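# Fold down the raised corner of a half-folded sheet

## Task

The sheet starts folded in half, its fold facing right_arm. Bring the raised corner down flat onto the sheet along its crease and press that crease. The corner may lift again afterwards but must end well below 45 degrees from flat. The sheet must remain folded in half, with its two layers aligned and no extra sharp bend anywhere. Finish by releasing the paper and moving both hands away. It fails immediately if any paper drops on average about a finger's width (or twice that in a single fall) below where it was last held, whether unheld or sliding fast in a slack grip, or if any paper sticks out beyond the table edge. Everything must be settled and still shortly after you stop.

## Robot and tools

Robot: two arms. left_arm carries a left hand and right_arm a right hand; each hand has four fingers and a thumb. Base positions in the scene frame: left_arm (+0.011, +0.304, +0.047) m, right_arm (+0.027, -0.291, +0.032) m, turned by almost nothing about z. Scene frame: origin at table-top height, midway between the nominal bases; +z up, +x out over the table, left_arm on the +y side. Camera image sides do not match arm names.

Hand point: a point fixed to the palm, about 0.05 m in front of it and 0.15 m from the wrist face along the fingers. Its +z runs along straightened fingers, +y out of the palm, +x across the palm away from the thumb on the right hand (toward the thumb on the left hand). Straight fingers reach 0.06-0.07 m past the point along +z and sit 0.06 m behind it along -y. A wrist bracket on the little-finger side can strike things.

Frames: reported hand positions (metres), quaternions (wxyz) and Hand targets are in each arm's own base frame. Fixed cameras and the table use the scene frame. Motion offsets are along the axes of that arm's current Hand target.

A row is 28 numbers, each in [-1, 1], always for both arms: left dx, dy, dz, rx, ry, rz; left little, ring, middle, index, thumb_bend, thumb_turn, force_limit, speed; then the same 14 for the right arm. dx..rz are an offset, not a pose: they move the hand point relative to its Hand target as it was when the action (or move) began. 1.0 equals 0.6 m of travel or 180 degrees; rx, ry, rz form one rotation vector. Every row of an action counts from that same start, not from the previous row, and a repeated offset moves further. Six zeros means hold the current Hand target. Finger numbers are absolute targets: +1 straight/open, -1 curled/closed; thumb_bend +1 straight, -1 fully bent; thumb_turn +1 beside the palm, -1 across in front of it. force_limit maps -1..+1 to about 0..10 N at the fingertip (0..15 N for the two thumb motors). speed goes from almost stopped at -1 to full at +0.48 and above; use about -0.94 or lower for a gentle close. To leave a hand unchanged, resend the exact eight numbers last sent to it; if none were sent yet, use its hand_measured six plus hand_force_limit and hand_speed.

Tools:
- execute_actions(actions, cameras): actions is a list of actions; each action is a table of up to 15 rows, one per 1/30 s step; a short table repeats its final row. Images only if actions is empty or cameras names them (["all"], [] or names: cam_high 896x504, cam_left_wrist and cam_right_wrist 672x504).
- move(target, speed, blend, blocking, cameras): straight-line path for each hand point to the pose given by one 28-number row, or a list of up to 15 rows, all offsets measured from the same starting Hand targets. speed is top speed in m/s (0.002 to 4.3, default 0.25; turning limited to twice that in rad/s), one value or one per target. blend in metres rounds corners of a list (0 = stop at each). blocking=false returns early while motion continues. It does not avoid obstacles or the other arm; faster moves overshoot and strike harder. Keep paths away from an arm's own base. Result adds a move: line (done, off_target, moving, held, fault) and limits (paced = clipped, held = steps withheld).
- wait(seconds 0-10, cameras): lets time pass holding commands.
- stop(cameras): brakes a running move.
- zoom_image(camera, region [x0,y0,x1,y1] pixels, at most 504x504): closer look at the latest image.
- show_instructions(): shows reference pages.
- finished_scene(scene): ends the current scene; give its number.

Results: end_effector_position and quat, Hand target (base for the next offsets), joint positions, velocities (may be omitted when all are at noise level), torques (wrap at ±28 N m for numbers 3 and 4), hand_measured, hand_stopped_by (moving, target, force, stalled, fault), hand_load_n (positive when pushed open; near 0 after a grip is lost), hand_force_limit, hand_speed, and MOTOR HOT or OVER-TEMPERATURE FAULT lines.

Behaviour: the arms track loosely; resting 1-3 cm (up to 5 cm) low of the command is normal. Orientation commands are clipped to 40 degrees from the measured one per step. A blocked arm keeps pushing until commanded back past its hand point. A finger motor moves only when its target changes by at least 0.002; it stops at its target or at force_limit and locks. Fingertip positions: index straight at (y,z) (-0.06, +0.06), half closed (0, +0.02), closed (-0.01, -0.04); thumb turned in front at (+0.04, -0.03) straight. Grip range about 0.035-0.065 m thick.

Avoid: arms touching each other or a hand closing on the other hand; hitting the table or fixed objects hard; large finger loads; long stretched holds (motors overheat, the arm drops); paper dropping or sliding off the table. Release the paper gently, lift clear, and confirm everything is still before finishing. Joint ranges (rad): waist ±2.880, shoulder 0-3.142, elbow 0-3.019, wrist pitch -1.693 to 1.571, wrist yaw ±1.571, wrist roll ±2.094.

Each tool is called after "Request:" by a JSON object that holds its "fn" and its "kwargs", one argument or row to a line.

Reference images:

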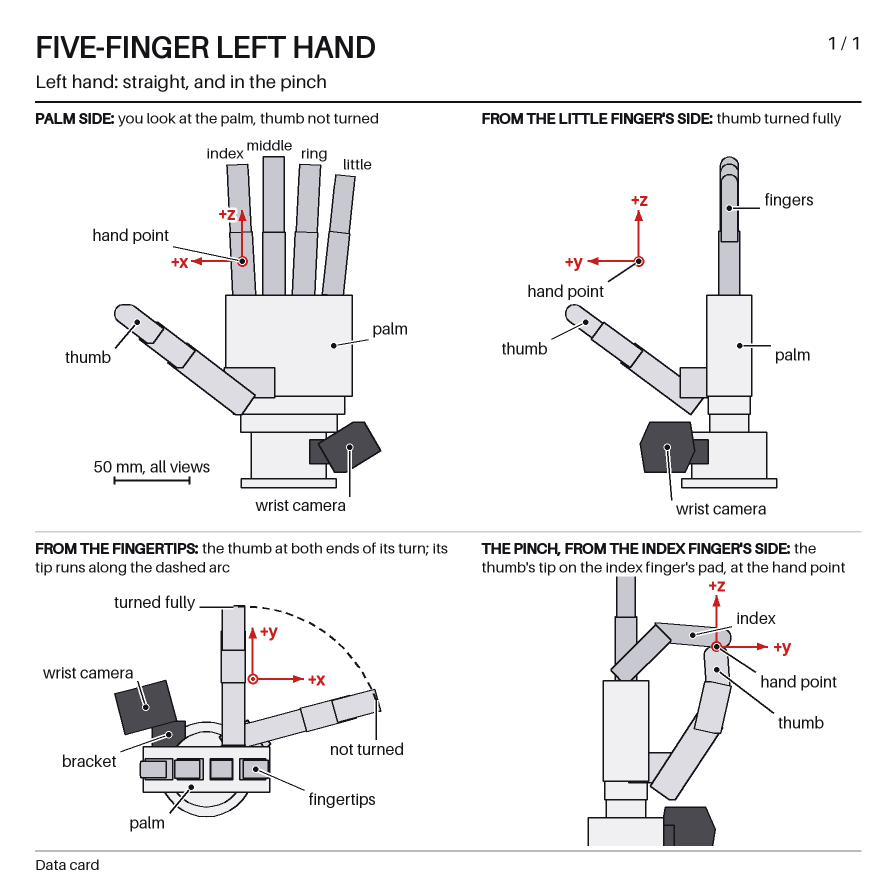

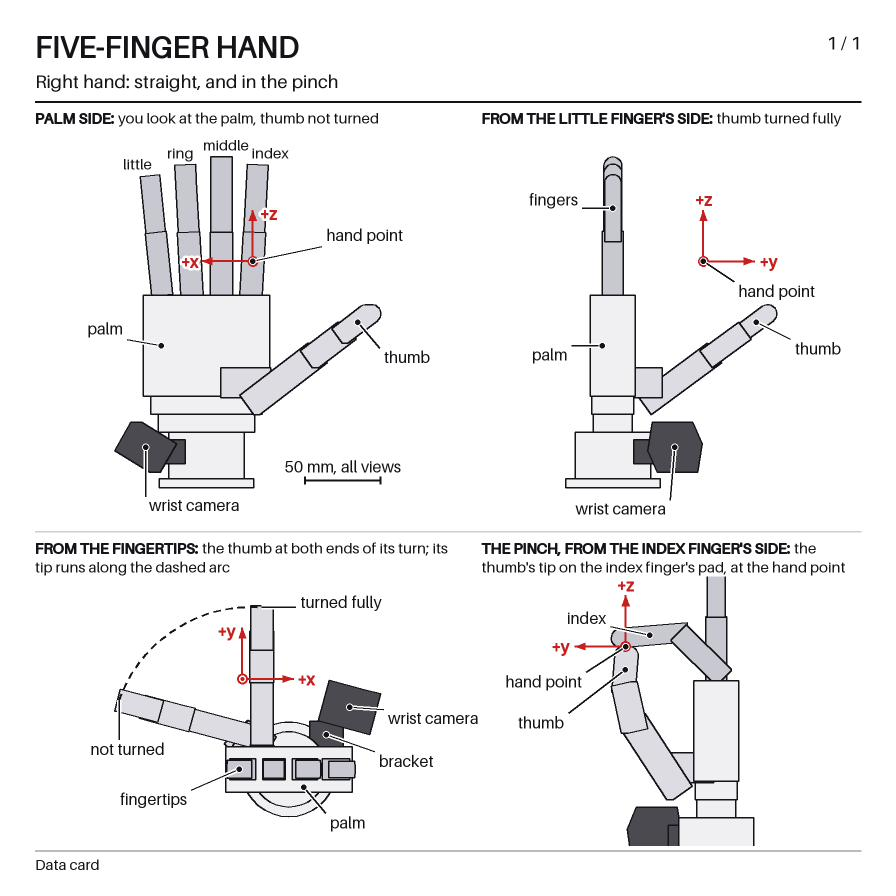

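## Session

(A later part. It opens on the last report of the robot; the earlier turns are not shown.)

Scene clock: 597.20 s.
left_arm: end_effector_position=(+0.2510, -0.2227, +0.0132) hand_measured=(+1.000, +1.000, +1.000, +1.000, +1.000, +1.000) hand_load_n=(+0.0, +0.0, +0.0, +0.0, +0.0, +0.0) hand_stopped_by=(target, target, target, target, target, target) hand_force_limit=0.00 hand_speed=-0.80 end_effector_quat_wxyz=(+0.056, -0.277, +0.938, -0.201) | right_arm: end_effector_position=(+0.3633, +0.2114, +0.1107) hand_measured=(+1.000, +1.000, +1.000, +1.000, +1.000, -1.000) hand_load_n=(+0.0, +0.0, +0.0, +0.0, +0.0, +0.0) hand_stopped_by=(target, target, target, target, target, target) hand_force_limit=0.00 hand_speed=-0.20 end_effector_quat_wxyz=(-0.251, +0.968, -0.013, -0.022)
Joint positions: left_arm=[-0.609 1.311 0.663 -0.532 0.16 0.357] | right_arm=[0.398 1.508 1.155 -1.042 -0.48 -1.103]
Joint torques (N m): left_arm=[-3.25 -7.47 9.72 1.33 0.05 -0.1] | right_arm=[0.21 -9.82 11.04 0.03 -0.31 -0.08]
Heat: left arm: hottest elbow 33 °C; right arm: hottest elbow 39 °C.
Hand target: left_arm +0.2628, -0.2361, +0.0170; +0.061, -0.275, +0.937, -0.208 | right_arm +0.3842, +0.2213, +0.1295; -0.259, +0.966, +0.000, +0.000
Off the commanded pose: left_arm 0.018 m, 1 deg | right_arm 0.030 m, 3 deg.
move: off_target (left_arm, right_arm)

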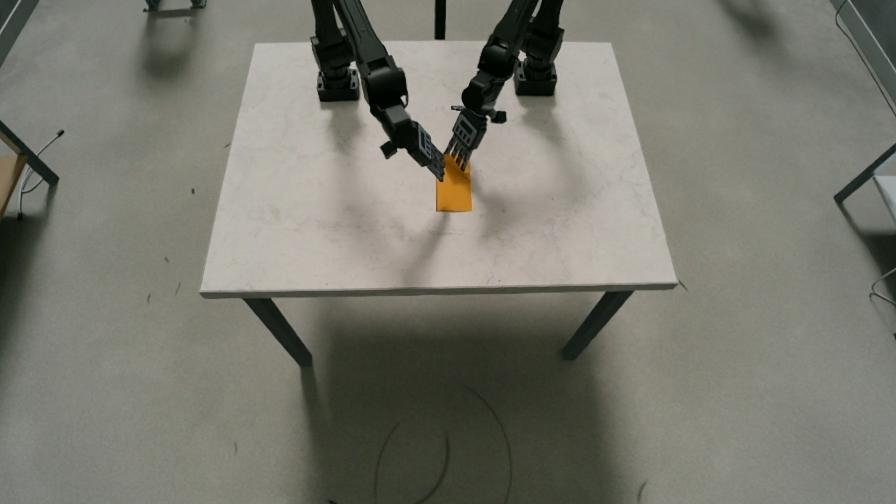

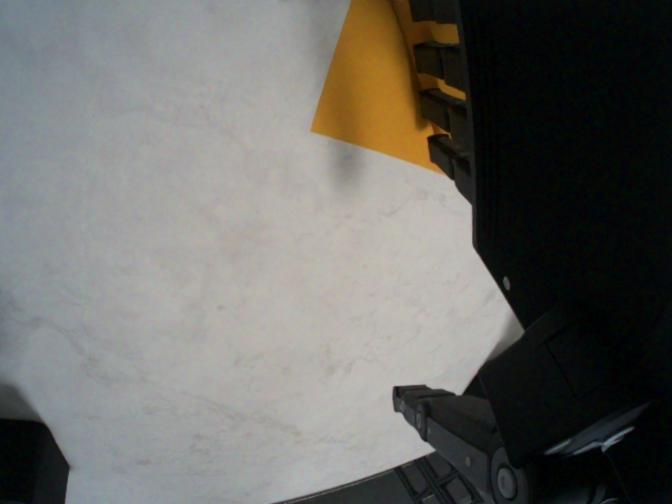

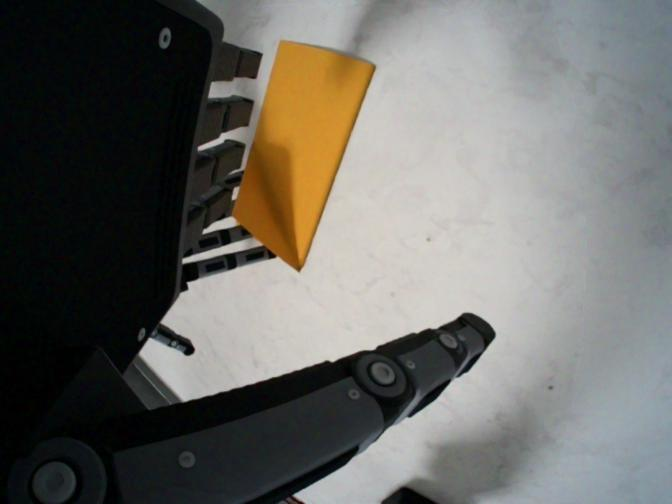

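Request:
{"fn": "move", "kwargs": {
  "target": [0,0,0,0,0,0,1,1,1,1,1,1,0,-0.8,0.025,0.0325,0.1563,0,0,0,1,1,1,1,1,-1,0,-0.2],
  "speed": 0.12,
  "cameras": ["all"]
}}

Request:
{"fn": "zoom_image", "kwargs": {
  "camera": "cam_high",
  "region": [400, 100, 520, 220]
}}

Scene clock: 619.23 s.
left_arm: end_effector_position=(+0.2510, -0.2227, +0.0132) hand_measured=(+1.000, +1.000, +1.000, +1.000, +1.000, +1.000) hand_load_n=(+0.0, +0.0, +0.0, +0.0, +0.0, +0.0) hand_stopped_by=(target, target, target, target, target, target) hand_force_limit=0.00 hand_speed=-0.80 end_effector_quat_wxyz=(+0.056, -0.277, +0.938, -0.201) | right_arm: end_effector_position=(+0.4017, +0.2478, +0.0417) hand_measured=(+1.000, +1.000, +1.000, +1.000, +1.000, -1.000) hand_load_n=(+0.0, +0.0, +0.0, +0.0, +0.0, +0.0) hand_stopped_by=(target, target, target, target, target, target) hand_force_limit=0.00 hand_speed=-0.20 end_effector_quat_wxyz=(-0.259, +0.966, +0.001, +0.001)
Joint positions: left_arm=[-0.609 1.311 0.663 -0.532 0.16 0.357] | right_arm=[0.439 1.671 1.155 -0.812 -0.47 -1.075]
Joint torques (N m): left_arm=[-3.25 -7.47 9.65 1.31 0.05 -0.09] | right_arm=[0.62 -11.52 5.87 0.73 -0.27 0.13]
Heat: left arm: hottest elbow 34 °C; right arm: hottest elbow 39 °C.
Hand target: left_arm +0.2628, -0.2361, +0.0170; +0.061, -0.275, +0.937, -0.208 | right_arm +0.3992, +0.2512, +0.0385; -0.259, +0.966, +0.000, +0.000
Off the commanded pose: left_arm 0.018 m, 1 deg | right_arm 0.005 m, 0 deg.
move: off_target (left_arm)

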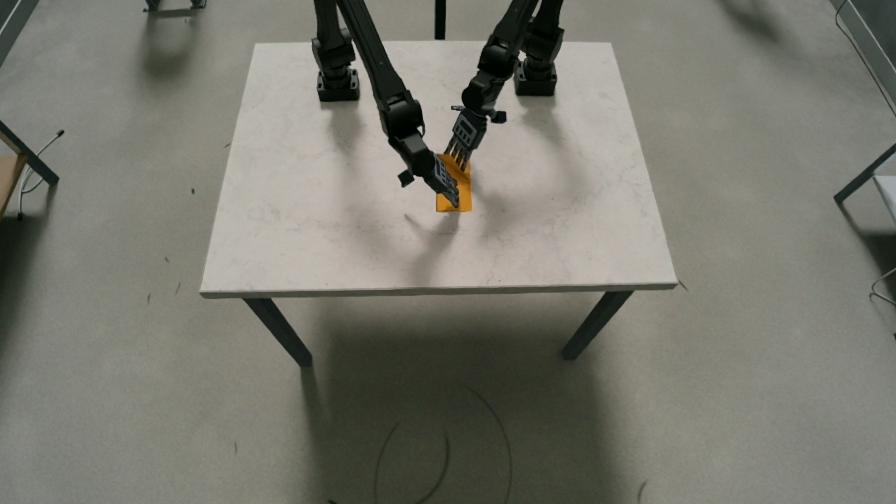

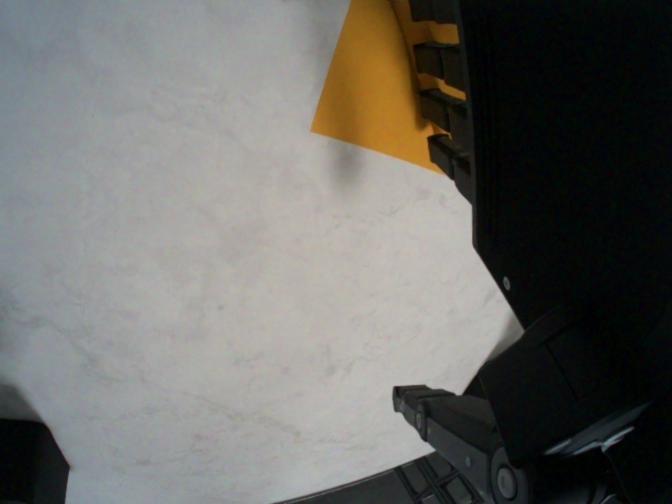

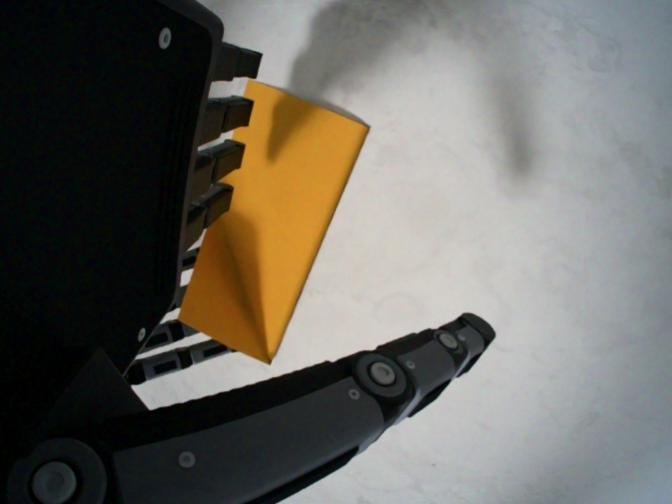

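Scaled by 4.200 from the camera's 896x504 image, which has a finer 1280x720 frame.

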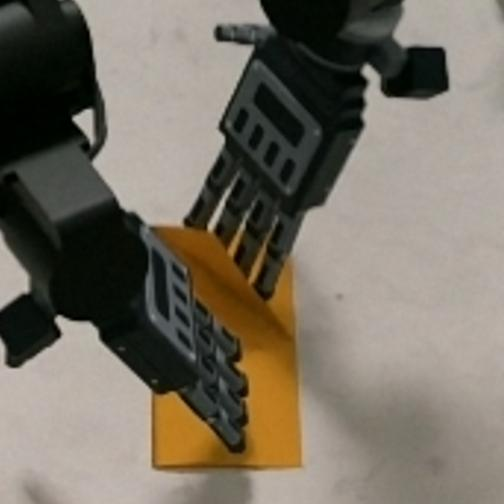

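Request:
{"fn": "move", "kwargs": {
  "target": [0,0,0,0,0,0,1,1,1,1,1,1,0,-0.8,-0.02,0.0375,0.065,0,0,0,1,1,1,1,1,-1,0,-0.2],
  "speed": 0.06,
  "cameras": ["all"]
}}

Request:
{"fn": "zoom_image", "kwargs": {
  "camera": "cam_right_wrist",
  "region": [120, 40, 420, 400]
}}

Scene clock: 634.70 s.
left_arm: end_effector_position=(+0.2510, -0.2227, +0.0132) hand_measured=(+1.000, +1.000, +1.000, +1.000, +1.000, +1.000) hand_load_n=(+0.0, +0.0, +0.0, +0.0, +0.0, +0.0) hand_stopped_by=(target, target, target, target, target, target) hand_force_limit=0.00 hand_speed=-0.80 end_effector_quat_wxyz=(+0.056, -0.277, +0.938, -0.201) | right_arm: end_effector_position=(+0.3958, +0.2510, +0.0082) hand_measured=(+1.000, +1.000, +1.000, +1.000, +1.000, -1.000) hand_load_n=(+0.0, +0.0, +0.0, +0.0, +0.0, +0.0) hand_stopped_by=(target, target, target, target, target, target) hand_force_limit=0.00 hand_speed=-0.20 end_effector_quat_wxyz=(-0.267, +0.964, +0.002, +0.010)
Joint positions: left_arm=[-0.609 1.311 0.663 -0.532 0.16 0.357] | right_arm=[0.448 1.697 1.082 -0.685 -0.475 -1.061]
Joint torques (N m): left_arm=[-3.19 -7.47 9.66 1.33 0.06 -0.1] | right_arm=[0.79 -10.23 4.66 1.05 0.06 0.1]
Heat: left arm: hottest elbow 34 °C; right arm: hottest elbow 37 °C.
Hand target: left_arm +0.2628, -0.2361, +0.0170; +0.061, -0.275, +0.937, -0.208 | right_arm +0.3870, +0.2514, -0.0067; -0.259, +0.966, +0.000, +0.000
Off the commanded pose: left_arm 0.018 m, 1 deg | right_arm 0.017 m, 1 deg.
move: off_target (left_arm, right_arm)

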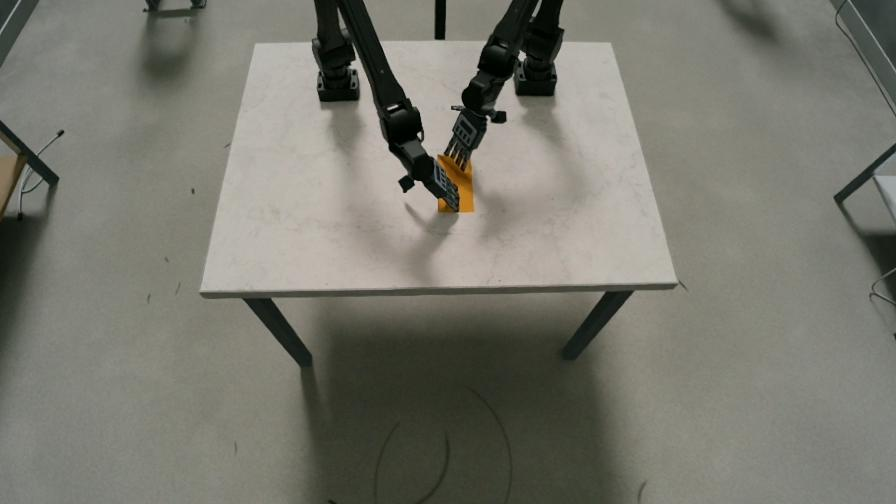

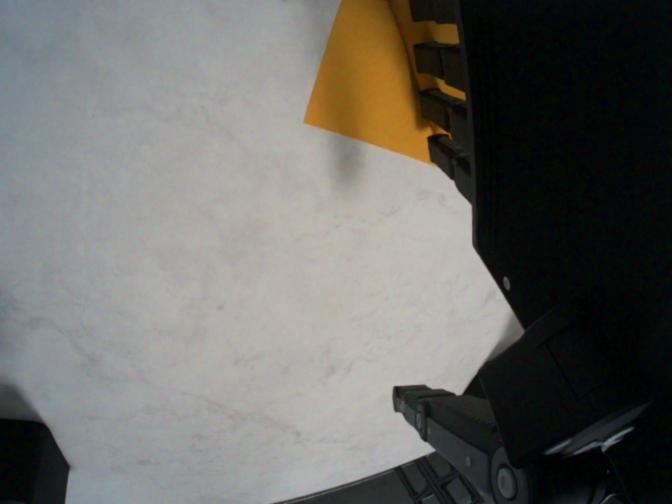

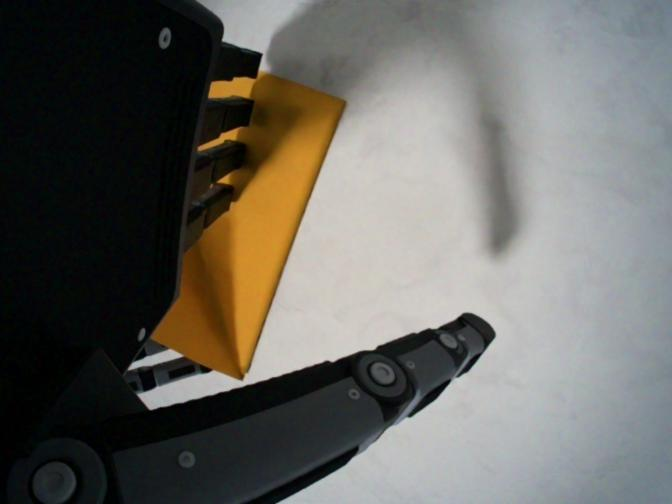

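Scaled by 1.400 from the camera's 672x504 image, which has a finer 960x720 frame.

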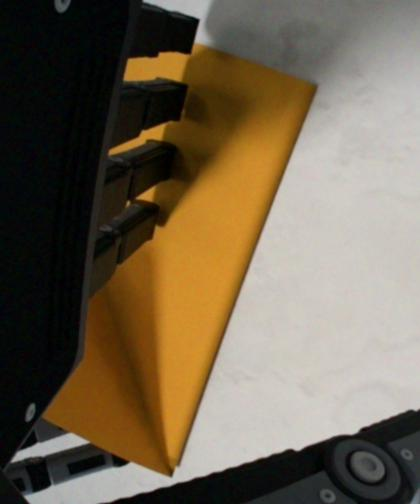

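Request:
{"fn": "zoom_image", "kwargs": {
  "camera": "cam_high",
  "region": [410, 130, 510, 230]
}}

Scaled by 5.040 from the camera's 896x504 image, which has a finer 1280x720 frame.

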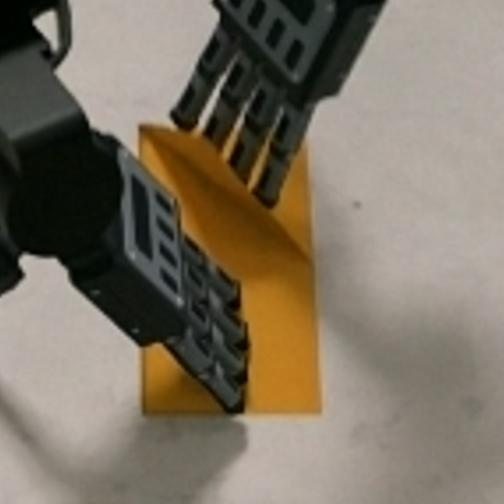

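Request:
{"fn": "move", "kwargs": {
  "target": [
    [0.0138,-0.0558,0.0187,0,-0.0287,-0.0614,-1,1,1,1,1,1,0,-0.2,0,0,0,0,0,0,1,1,1,1,1,-1,0,-0.2],
    [0.0072,-0.072,0.0503,0,-0.0287,-0.0614,-1,1,1,1,1,1,0,-0.2,0,0,0,0,0,0,1,1,1,1,1,-1,0,-0.2]
  ],
  "speed": 0.06,
  "blend": 0.008,
  "cameras": ["all"]
}}

Request:
{"fn": "zoom_image", "kwargs": {
  "camera": "cam_high",
  "region": [410, 130, 510, 230]
}}

Request:
{"fn": "zoom_image", "kwargs": {
  "camera": "cam_right_wrist",
  "region": [120, 40, 420, 400]
}}

Request:
{"fn": "zoom_image", "kwargs": {
  "camera": "cam_left_wrist",
  "region": [272, 0, 522, 250]
}}

Scene clock: 696.53 s.
left_arm: end_effector_position=(+0.2771, -0.2677, +0.0062) hand_measured=(-1.000, +1.000, +1.000, +1.000, +1.000, +1.000) hand_load_n=(+0.0, +0.0, +0.0, +0.0, +0.0, +0.0) hand_stopped_by=(target, target, target, target, target, target) hand_force_limit=0.00 hand_speed=-0.20 end_effector_quat_wxyz=(+0.080, -0.374, +0.903, -0.193) | right_arm: end_effector_position=(+0.3958, +0.2510, +0.0082) hand_measured=(+1.000, +1.000, +1.000, +1.000, +1.000, -1.000) hand_load_n=(+0.0, -0.5, +0.0, +0.0, +0.0, +0.0) hand_stopped_by=(target, target, target, target, target, target) hand_force_limit=0.00 hand_speed=-0.20 end_effector_quat_wxyz=(-0.267, +0.964, +0.002, +0.010)
Joint positions: left_arm=[-0.681 1.427 0.75 -0.474 0.043 0.096] | right_arm=[0.448 1.697 1.082 -0.685 -0.475 -1.061]
Joint torques (N m): left_arm=[-3.14 -9.29 9.5 1.4 -0.04 -0.12] | right_arm=[0.73 -10.05 4.66 1.02 0.06 0.12]
Heat: left arm: hottest elbow 34 °C; right arm: hottest elbow 34 °C.
Hand target: left_arm +0.2872, -0.2820, +0.0079; +0.083, -0.373, +0.902, -0.200 | right_arm +0.3870, +0.2513, -0.0066; -0.259, +0.966, +0.000, +0.000
Off the commanded pose: left_arm 0.018 m, 1 deg | right_arm 0.017 m, 2 deg.
move: off_target (left_arm, right_arm)

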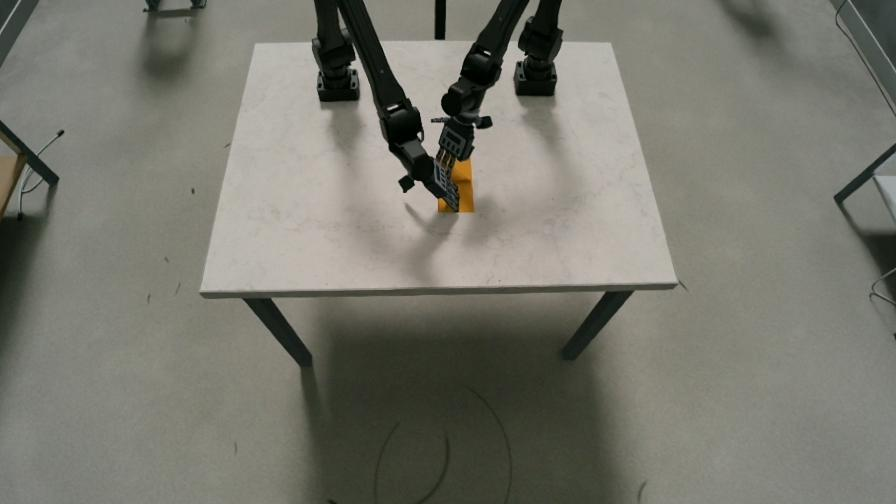

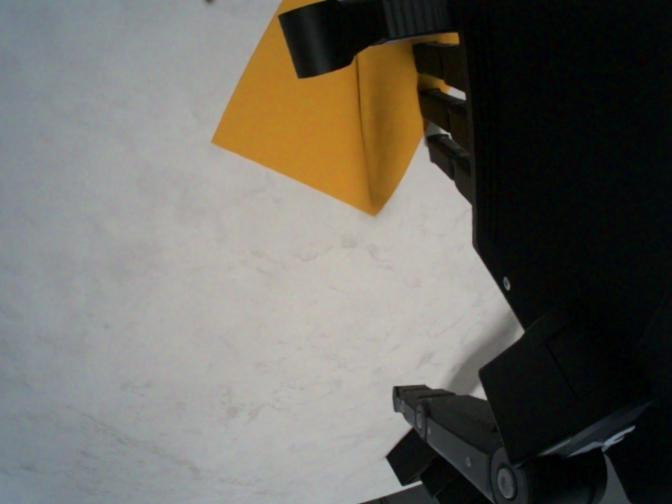

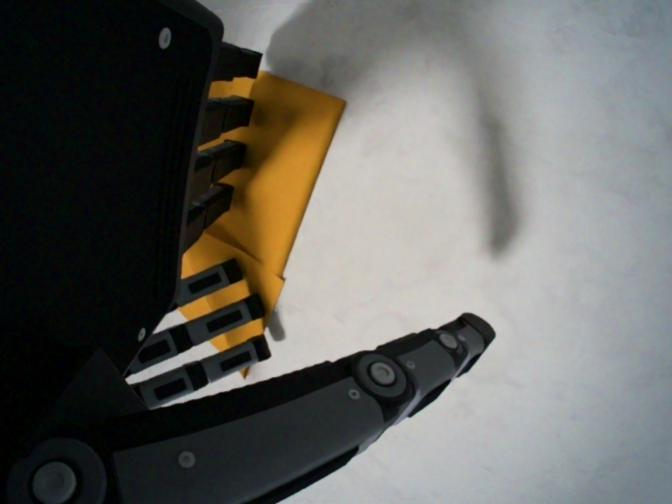

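Scaled by 5.040 from the camera's 896x504 image, which has a finer 1280x720 frame.

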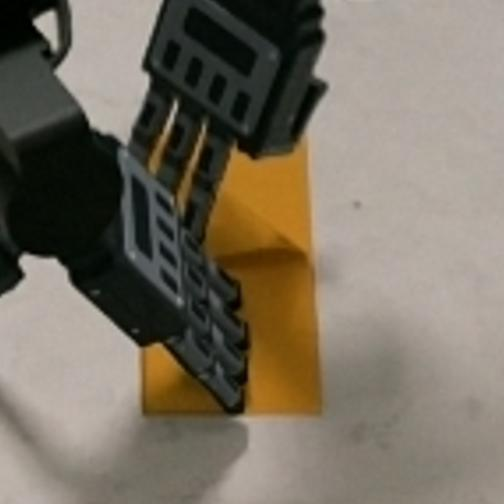

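Scaled by 1.400 from the camera's 672x504 image, which has a finer 960x720 frame.

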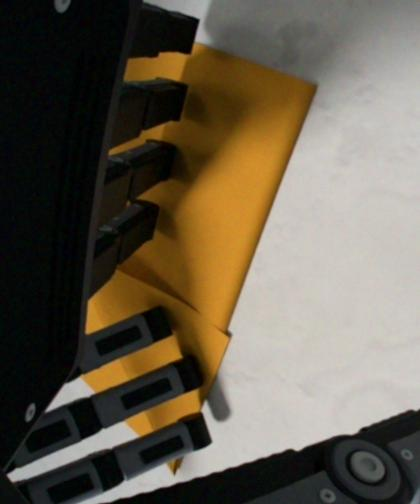

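Scaled by 2.016 from the camera's 672x504 image, which has a finer 960x720 frame.

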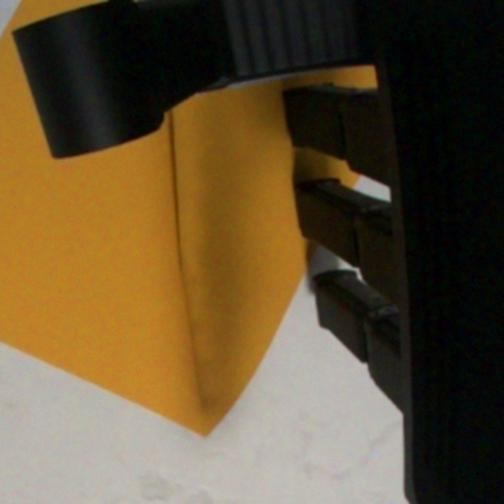

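Request:
{"fn": "move", "kwargs": {
  "target": [
    [0,0.035,-0.0512,0,0,0,-1,1,1,1,1,1,0,-0.2,0,0,0,0,0,0,1,1,1,1,1,-1,0,-0.2],
    [0,0.0773,-0.071,0,0,0,-1,1,1,1,1,1,0,-0.2,0,0,0,0,0,0,1,1,1,1,1,-1,0,-0.2]
  ],
  "speed": 0.06,
  "blend": 0.01,
  "cameras": ["all"]
}}

Request:
{"fn": "zoom_image", "kwargs": {
  "camera": "cam_high",
  "region": [410, 130, 510, 230]
}}

Request:
{"fn": "zoom_image", "kwargs": {
  "camera": "cam_right_wrist",
  "region": [120, 40, 420, 400]
}}

Request:
{"fn": "zoom_image", "kwargs": {
  "camera": "cam_left_wrist",
  "region": [272, 0, 522, 250]
}}

Scene clock: 736.07 s.
left_arm: end_effector_position=(+0.2465, -0.2433, +0.0249) hand_measured=(-1.000, +1.000, +1.000, +1.000, +1.000, +1.000) hand_load_n=(+0.0, +0.0, +0.0, +0.0, -0.5, +0.0) hand_stopped_by=(target, target, target, target, target, target) hand_force_limit=0.00 hand_speed=-0.20 end_effector_quat_wxyz=(+0.083, -0.373, +0.902, -0.201) | right_arm: end_effector_position=(+0.3958, +0.2510, +0.0082) hand_measured=(+1.000, +1.000, +1.000, +1.000, +1.000, -1.000) hand_load_n=(+0.0, +0.0, +0.0, +0.0, +0.0, +0.0) hand_stopped_by=(target, target, target, target, target, target) hand_force_limit=0.00 hand_speed=-0.20 end_effector_quat_wxyz=(-0.267, +0.964, +0.002, +0.010)
Joint positions: left_arm=[-0.681 1.274 0.663 -0.524 0.044 0.096] | right_arm=[0.448 1.697 1.082 -0.685 -0.475 -1.061]
Joint torques (N m): left_arm=[-1.9 -10.58 6.65 0.64 0.15 0.09] | right_arm=[0.79 -10.17 4.71 0.98 0.05 0.11]
Heat: left arm: hottest elbow 33 °C; right arm: hottest elbow 34 °C.
Hand target: left_arm +0.2448, -0.2395, +0.0270; +0.083, -0.373, +0.902, -0.201 | right_arm +0.3870, +0.2513, -0.0066; -0.259, +0.966, +0.000, +0.000
Off the commanded pose: left_arm 0.005 m, 0 deg | right_arm 0.017 m, 2 deg.
move: off_target (right_arm)

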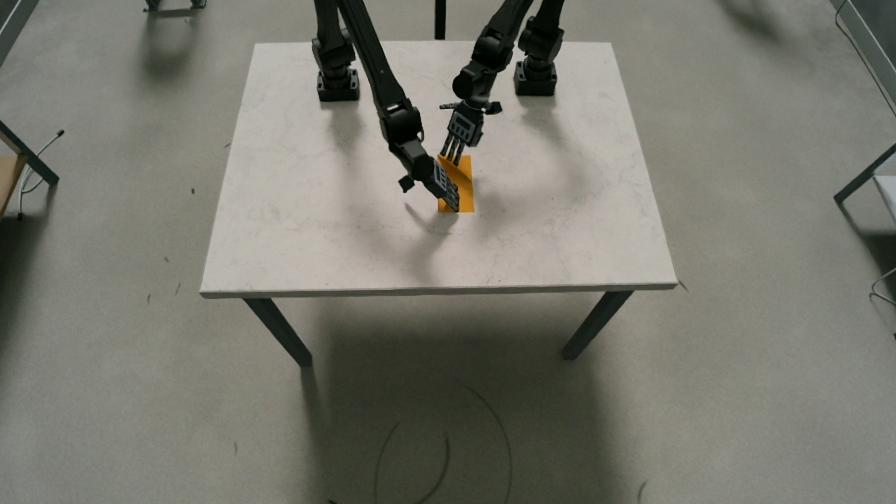

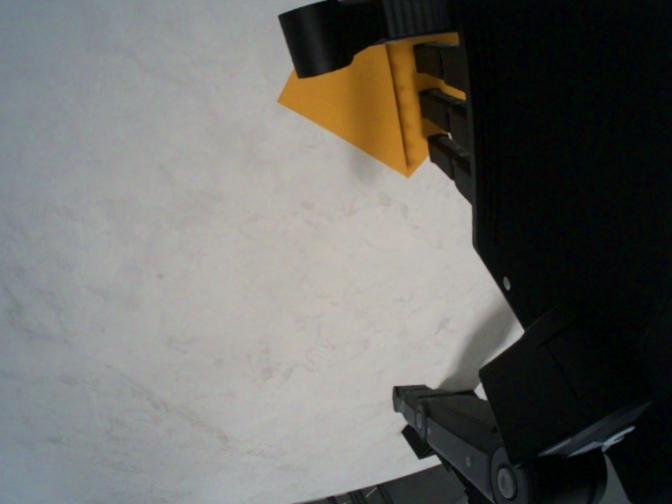

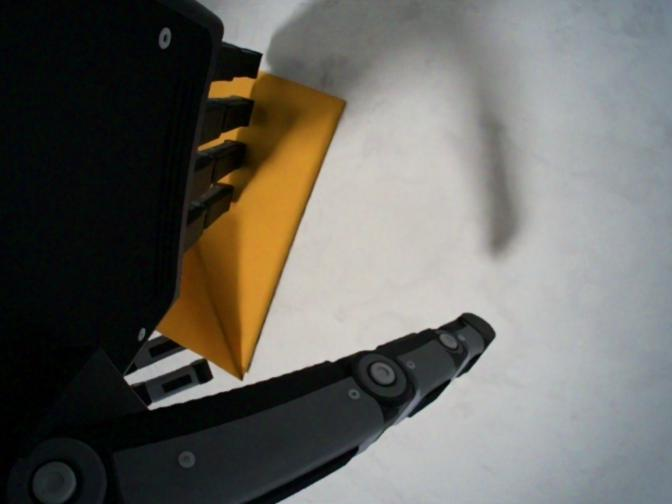

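Scaled by 5.040 from the camera's 896x504 image, which has a finer 1280x720 frame.

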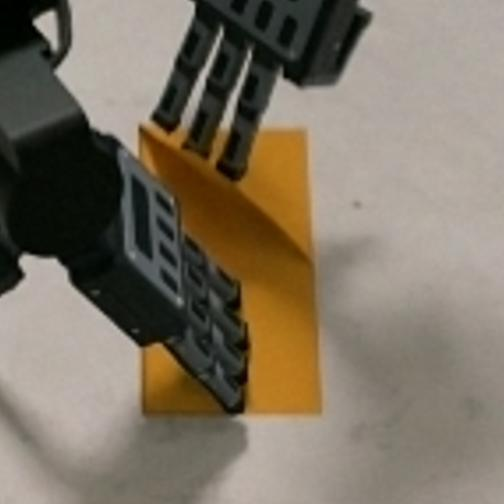

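Scaled by 1.400 from the camera's 672x504 image, which has a finer 960x720 frame.

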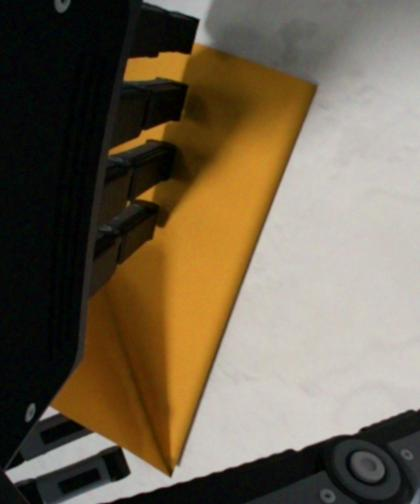

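Scaled by 2.016 from the camera's 672x504 image, which has a finer 960x720 frame.

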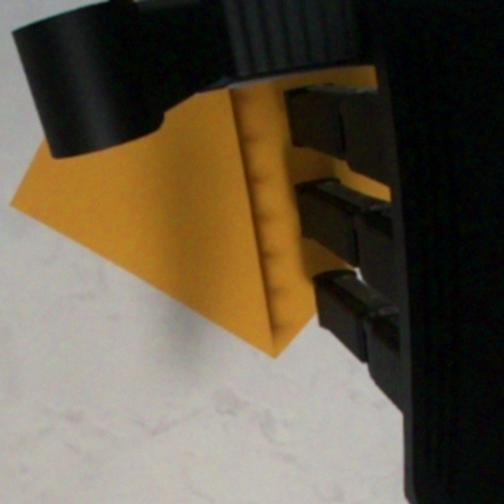

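Request:
{"fn": "move", "kwargs": {
  "target": [
    [-0.0133,-0.0322,0.061,0,0,0,-1,1,1,1,1,1,0,-0.2,0,0,0,0,0,0,1,1,1,1,1,-1,0,-0.2],
    [-0.0133,-0.0217,0.0837,0,0,0,-1,1,1,1,1,1,0,-0.2,0,0,0,0,0,0,1,1,1,1,1,-1,0,-0.2],
    [-0.0133,0.004,0.0403,0,0,0,-1,1,1,1,1,1,0,-0.2,0,0,0,0,0,0,1,1,1,1,1,-1,0,-0.2],
    [-0.0133,0.0212,0.0453,0,0,0,-1,1,1,1,1,1,0,-0.2,0,0,0,0,0,0,1,1,1,1,1,-1,0,-0.2],
    [-0.0133,0.0432,0.0848,0,0,0,-1,1,1,1,1,1,0,-0.2,0,0,0,0,0,0,1,1,1,1,1,-1,0,-0.2]
  ],
  "speed": 0.06,
  "blend": [0.01,0.003,0.004,0.004,0],
  "cameras": ["all"]
}}

Request:
{"fn": "zoom_image", "kwargs": {
  "camera": "cam_high",
  "region": [410, 130, 510, 230]
}}

Request:
{"fn": "zoom_image", "kwargs": {
  "camera": "cam_right_wrist",
  "region": [120, 40, 420, 400]
}}

Request:
{"fn": "zoom_image", "kwargs": {
  "camera": "cam_left_wrist",
  "region": [272, 0, 522, 250]
}}

Scene clock: 776.27 s.
left_arm: end_effector_position=(+0.2570, -0.2463, -0.0044) hand_measured=(-1.000, +1.000, +1.000, +1.000, +1.000, +1.000) hand_load_n=(+0.0, +0.0, -0.5, +0.0, +0.0, +0.0) hand_stopped_by=(target, target, target, target, target, target) hand_force_limit=0.00 hand_speed=-0.20 end_effector_quat_wxyz=(+0.094, -0.368, +0.896, -0.229) | right_arm: end_effector_position=(+0.3979, +0.2523, +0.0083) hand_measured=(+1.000, +1.000, +1.000, +1.000, +1.000, -1.000) hand_load_n=(+0.0, +0.0, +0.0, +0.0, +0.0, +0.0) hand_stopped_by=(target, target, target, target, target, target) hand_force_limit=0.00 hand_speed=-0.20 end_effector_quat_wxyz=(-0.269, +0.963, +0.003, +0.014)
Joint positions: left_arm=[-0.662 1.331 0.602 -0.344 0.063 0.114] | right_arm=[0.448 1.697 1.082 -0.675 -0.474 -1.061]
Joint torques (N m): left_arm=[-1.38 -5.3 4.81 1.43 -0.09 0.15] | right_arm=[0.67 -10.29 4.71 0.65 0.05 0.1]
Heat: left arm: hottest elbow 32 °C; right arm: hottest elbow 33 °C.
Hand target: left_arm +0.2491, -0.2326, -0.0301; +0.083, -0.373, +0.902, -0.201 | right_arm +0.3870, +0.2513, -0.0066; -0.259, +0.966, +0.000, +0.000
Off the commanded pose: left_arm 0.030 m, 4 deg | right_arm 0.019 m, 2 deg.
move: off_target (left_arm, right_arm); blend cut to 0.0075 m at target 1

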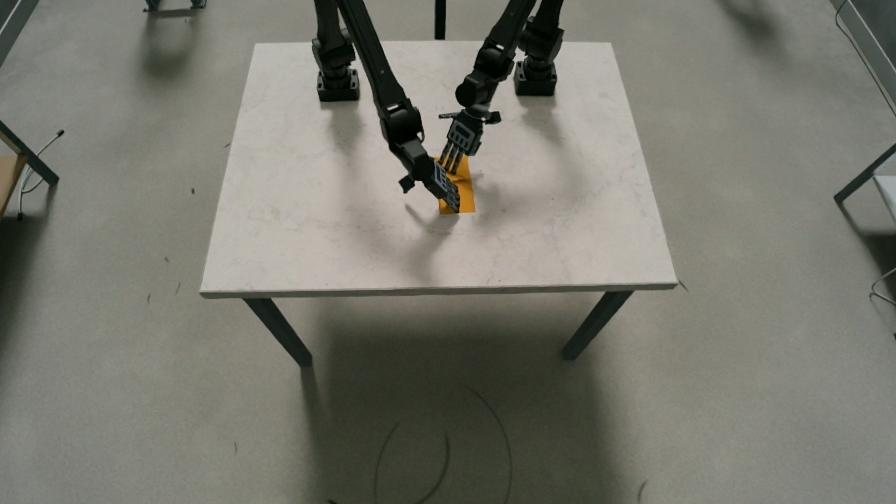

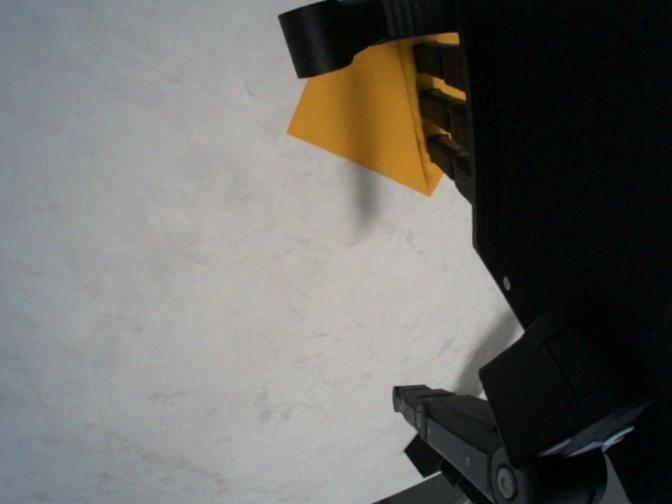

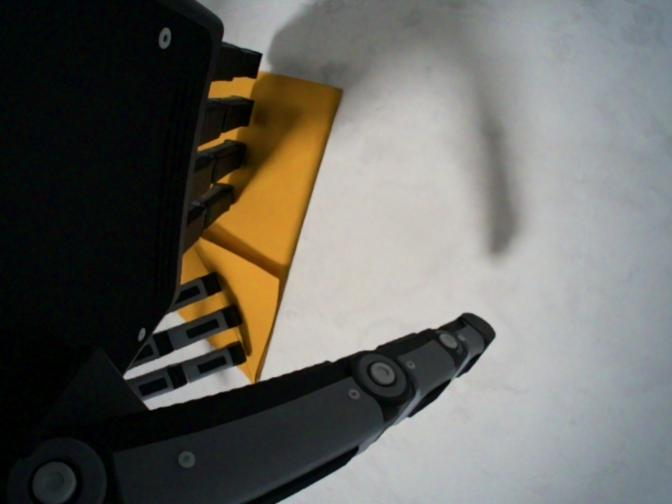

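Scaled by 5.040 from the camera's 896x504 image, which has a finer 1280x720 frame.

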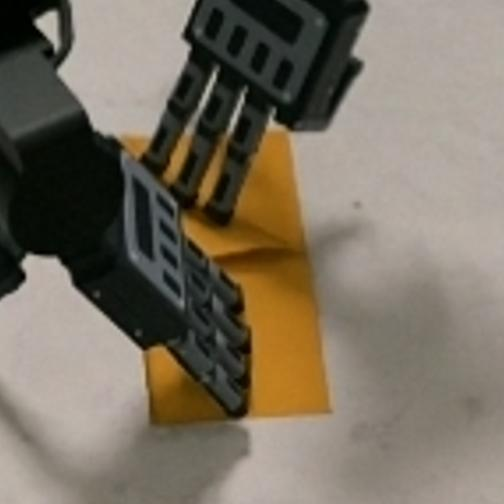

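Scaled by 1.400 from the camera's 672x504 image, which has a finer 960x720 frame.

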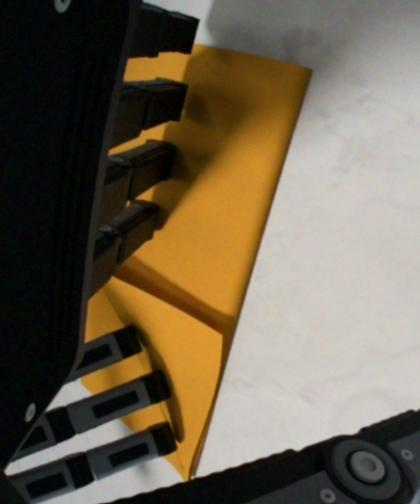

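Scaled by 2.016 from the camera's 672x504 image, which has a finer 960x720 frame.

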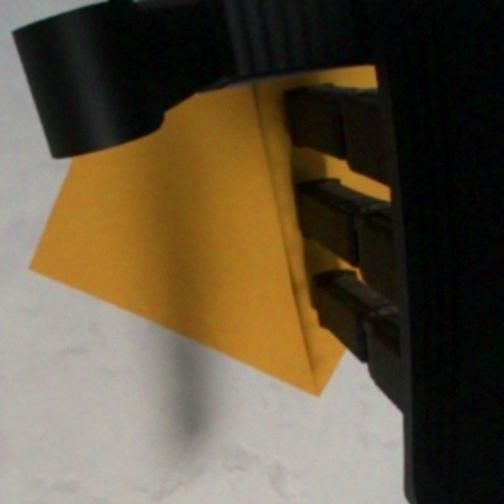

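Request:
{"fn": "move", "kwargs": {
  "target": [
    [-0.0188,-0.022,-0.067,0,0,0,-1,1,1,1,1,1,0,-0.2,0,0,0,0,0,0,1,1,1,1,1,-1,0,-0.2],
    [-0.0188,0.0147,-0.0217,0,0,0,-1,1,1,1,1,1,0,-0.2,0,0,0,0,0,0,1,1,1,1,1,-1,0,-0.2]
  ],
  "speed": 0.06,
  "cameras": ["all"]
}}

Request:
{"fn": "zoom_image", "kwargs": {
  "camera": "cam_high",
  "region": [410, 130, 510, 230]
}}

Request:
{"fn": "zoom_image", "kwargs": {
  "camera": "cam_right_wrist",
  "region": [120, 40, 420, 400]
}}

Request:
{"fn": "zoom_image", "kwargs": {
  "camera": "cam_left_wrist",
  "region": [272, 0, 522, 250]
}}

Scene clock: 833.70 s.
left_arm: end_effector_position=(+0.2538, -0.2240, -0.0027) hand_measured=(-1.000, +1.000, +1.000, +1.000, +1.000, +1.000) hand_load_n=(+0.0, +0.0, +0.0, +0.0, +0.0, +0.0) hand_stopped_by=(target, target, target, target, target, target) hand_force_limit=0.00 hand_speed=-0.20 end_effector_quat_wxyz=(+0.094, -0.370, +0.897, -0.221) | right_arm: end_effector_position=(+0.3977, +0.2525, +0.0083) hand_measured=(+1.000, +1.000, +1.000, +1.000, +1.000, -1.000) hand_load_n=(+0.0, +0.0, +0.0, +0.0, +0.0, +0.0) hand_stopped_by=(target, target, target, target, target, target) hand_force_limit=0.00 hand_speed=-0.20 end_effector_quat_wxyz=(-0.269, +0.963, +0.003, +0.013)
Joint positions: left_arm=[-0.616 1.29 0.576 -0.377 0.075 0.154] | right_arm=[0.449 1.697 1.082 -0.675 -0.474 -1.06]
Joint torques (N m): left_arm=[-1.55 -5.19 5.39 1.44 0.1 0.12] | right_arm=[0.79 -10.34 4.68 0.66 0.05 0.1]
Heat: left arm: hottest elbow 30 °C; right arm: hottest elbow 33 °C.
Hand target: left_arm +0.2477, -0.2151, -0.0220; +0.083, -0.373, +0.902, -0.201 | right_arm +0.3870, +0.2513, -0.0066; -0.259, +0.966, +0.000, +0.000
Off the commanded pose: left_arm 0.022 m, 3 deg | right_arm 0.018 m, 2 deg.
move: off_target (left_arm, right_arm)

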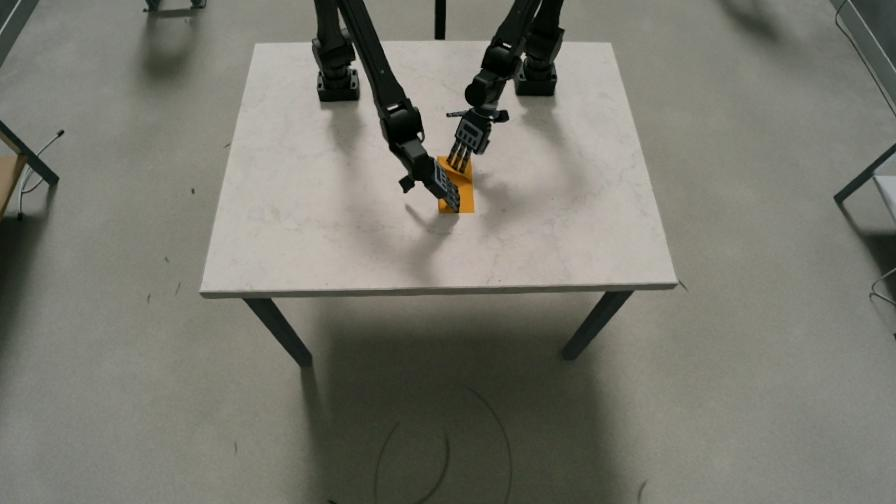

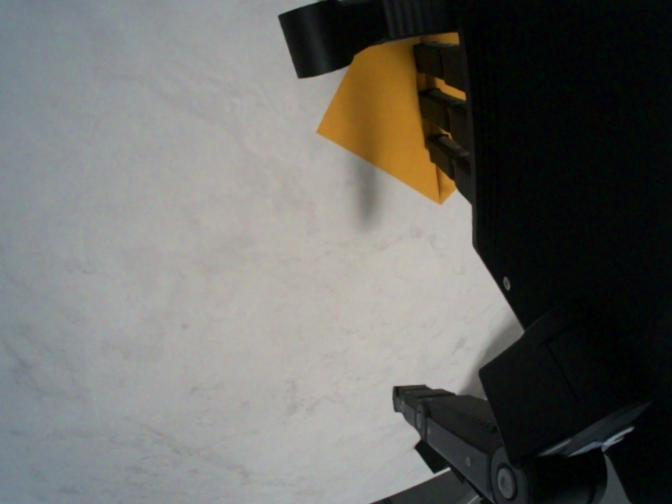

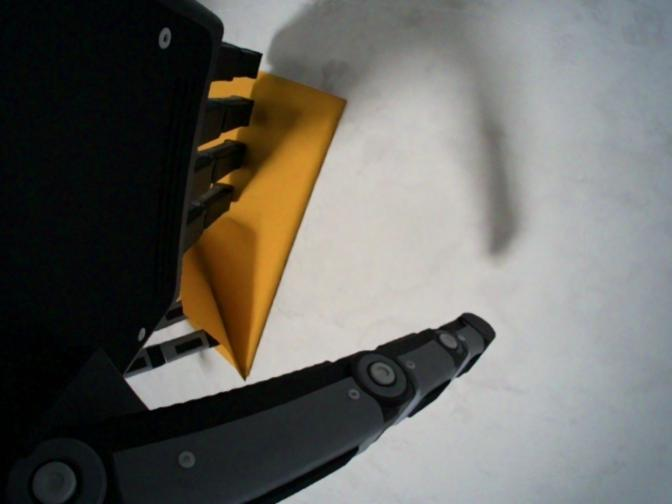

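Scaled by 5.040 from the camera's 896x504 image, which has a finer 1280x720 frame.

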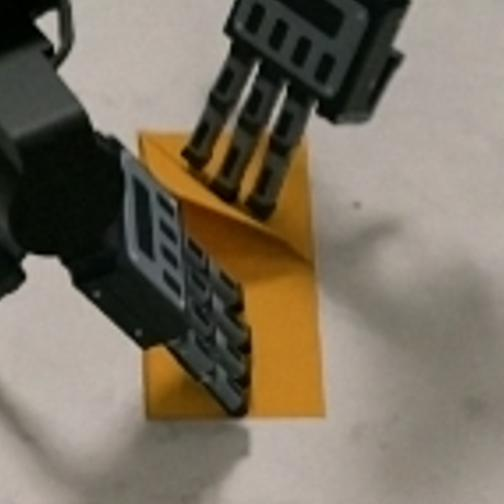

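Scaled by 1.400 from the camera's 672x504 image, which has a finer 960x720 frame.

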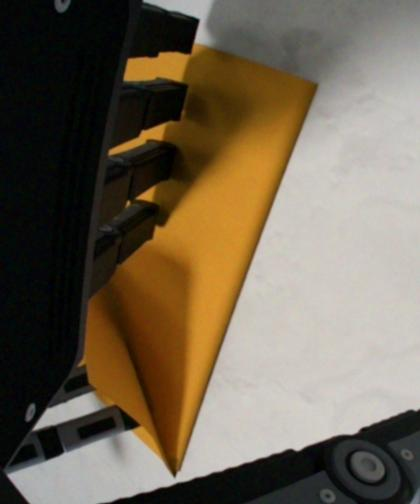

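Scaled by 2.016 from the camera's 672x504 image, which has a finer 960x720 frame.

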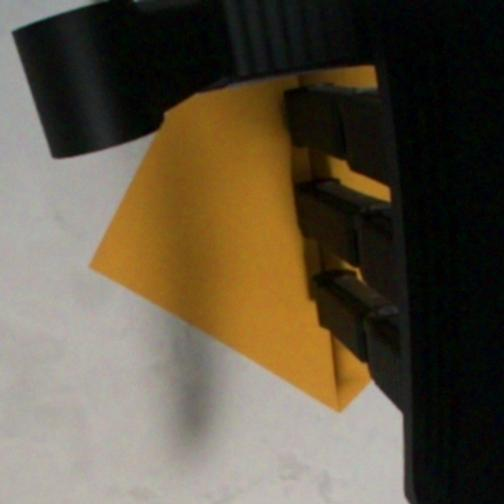

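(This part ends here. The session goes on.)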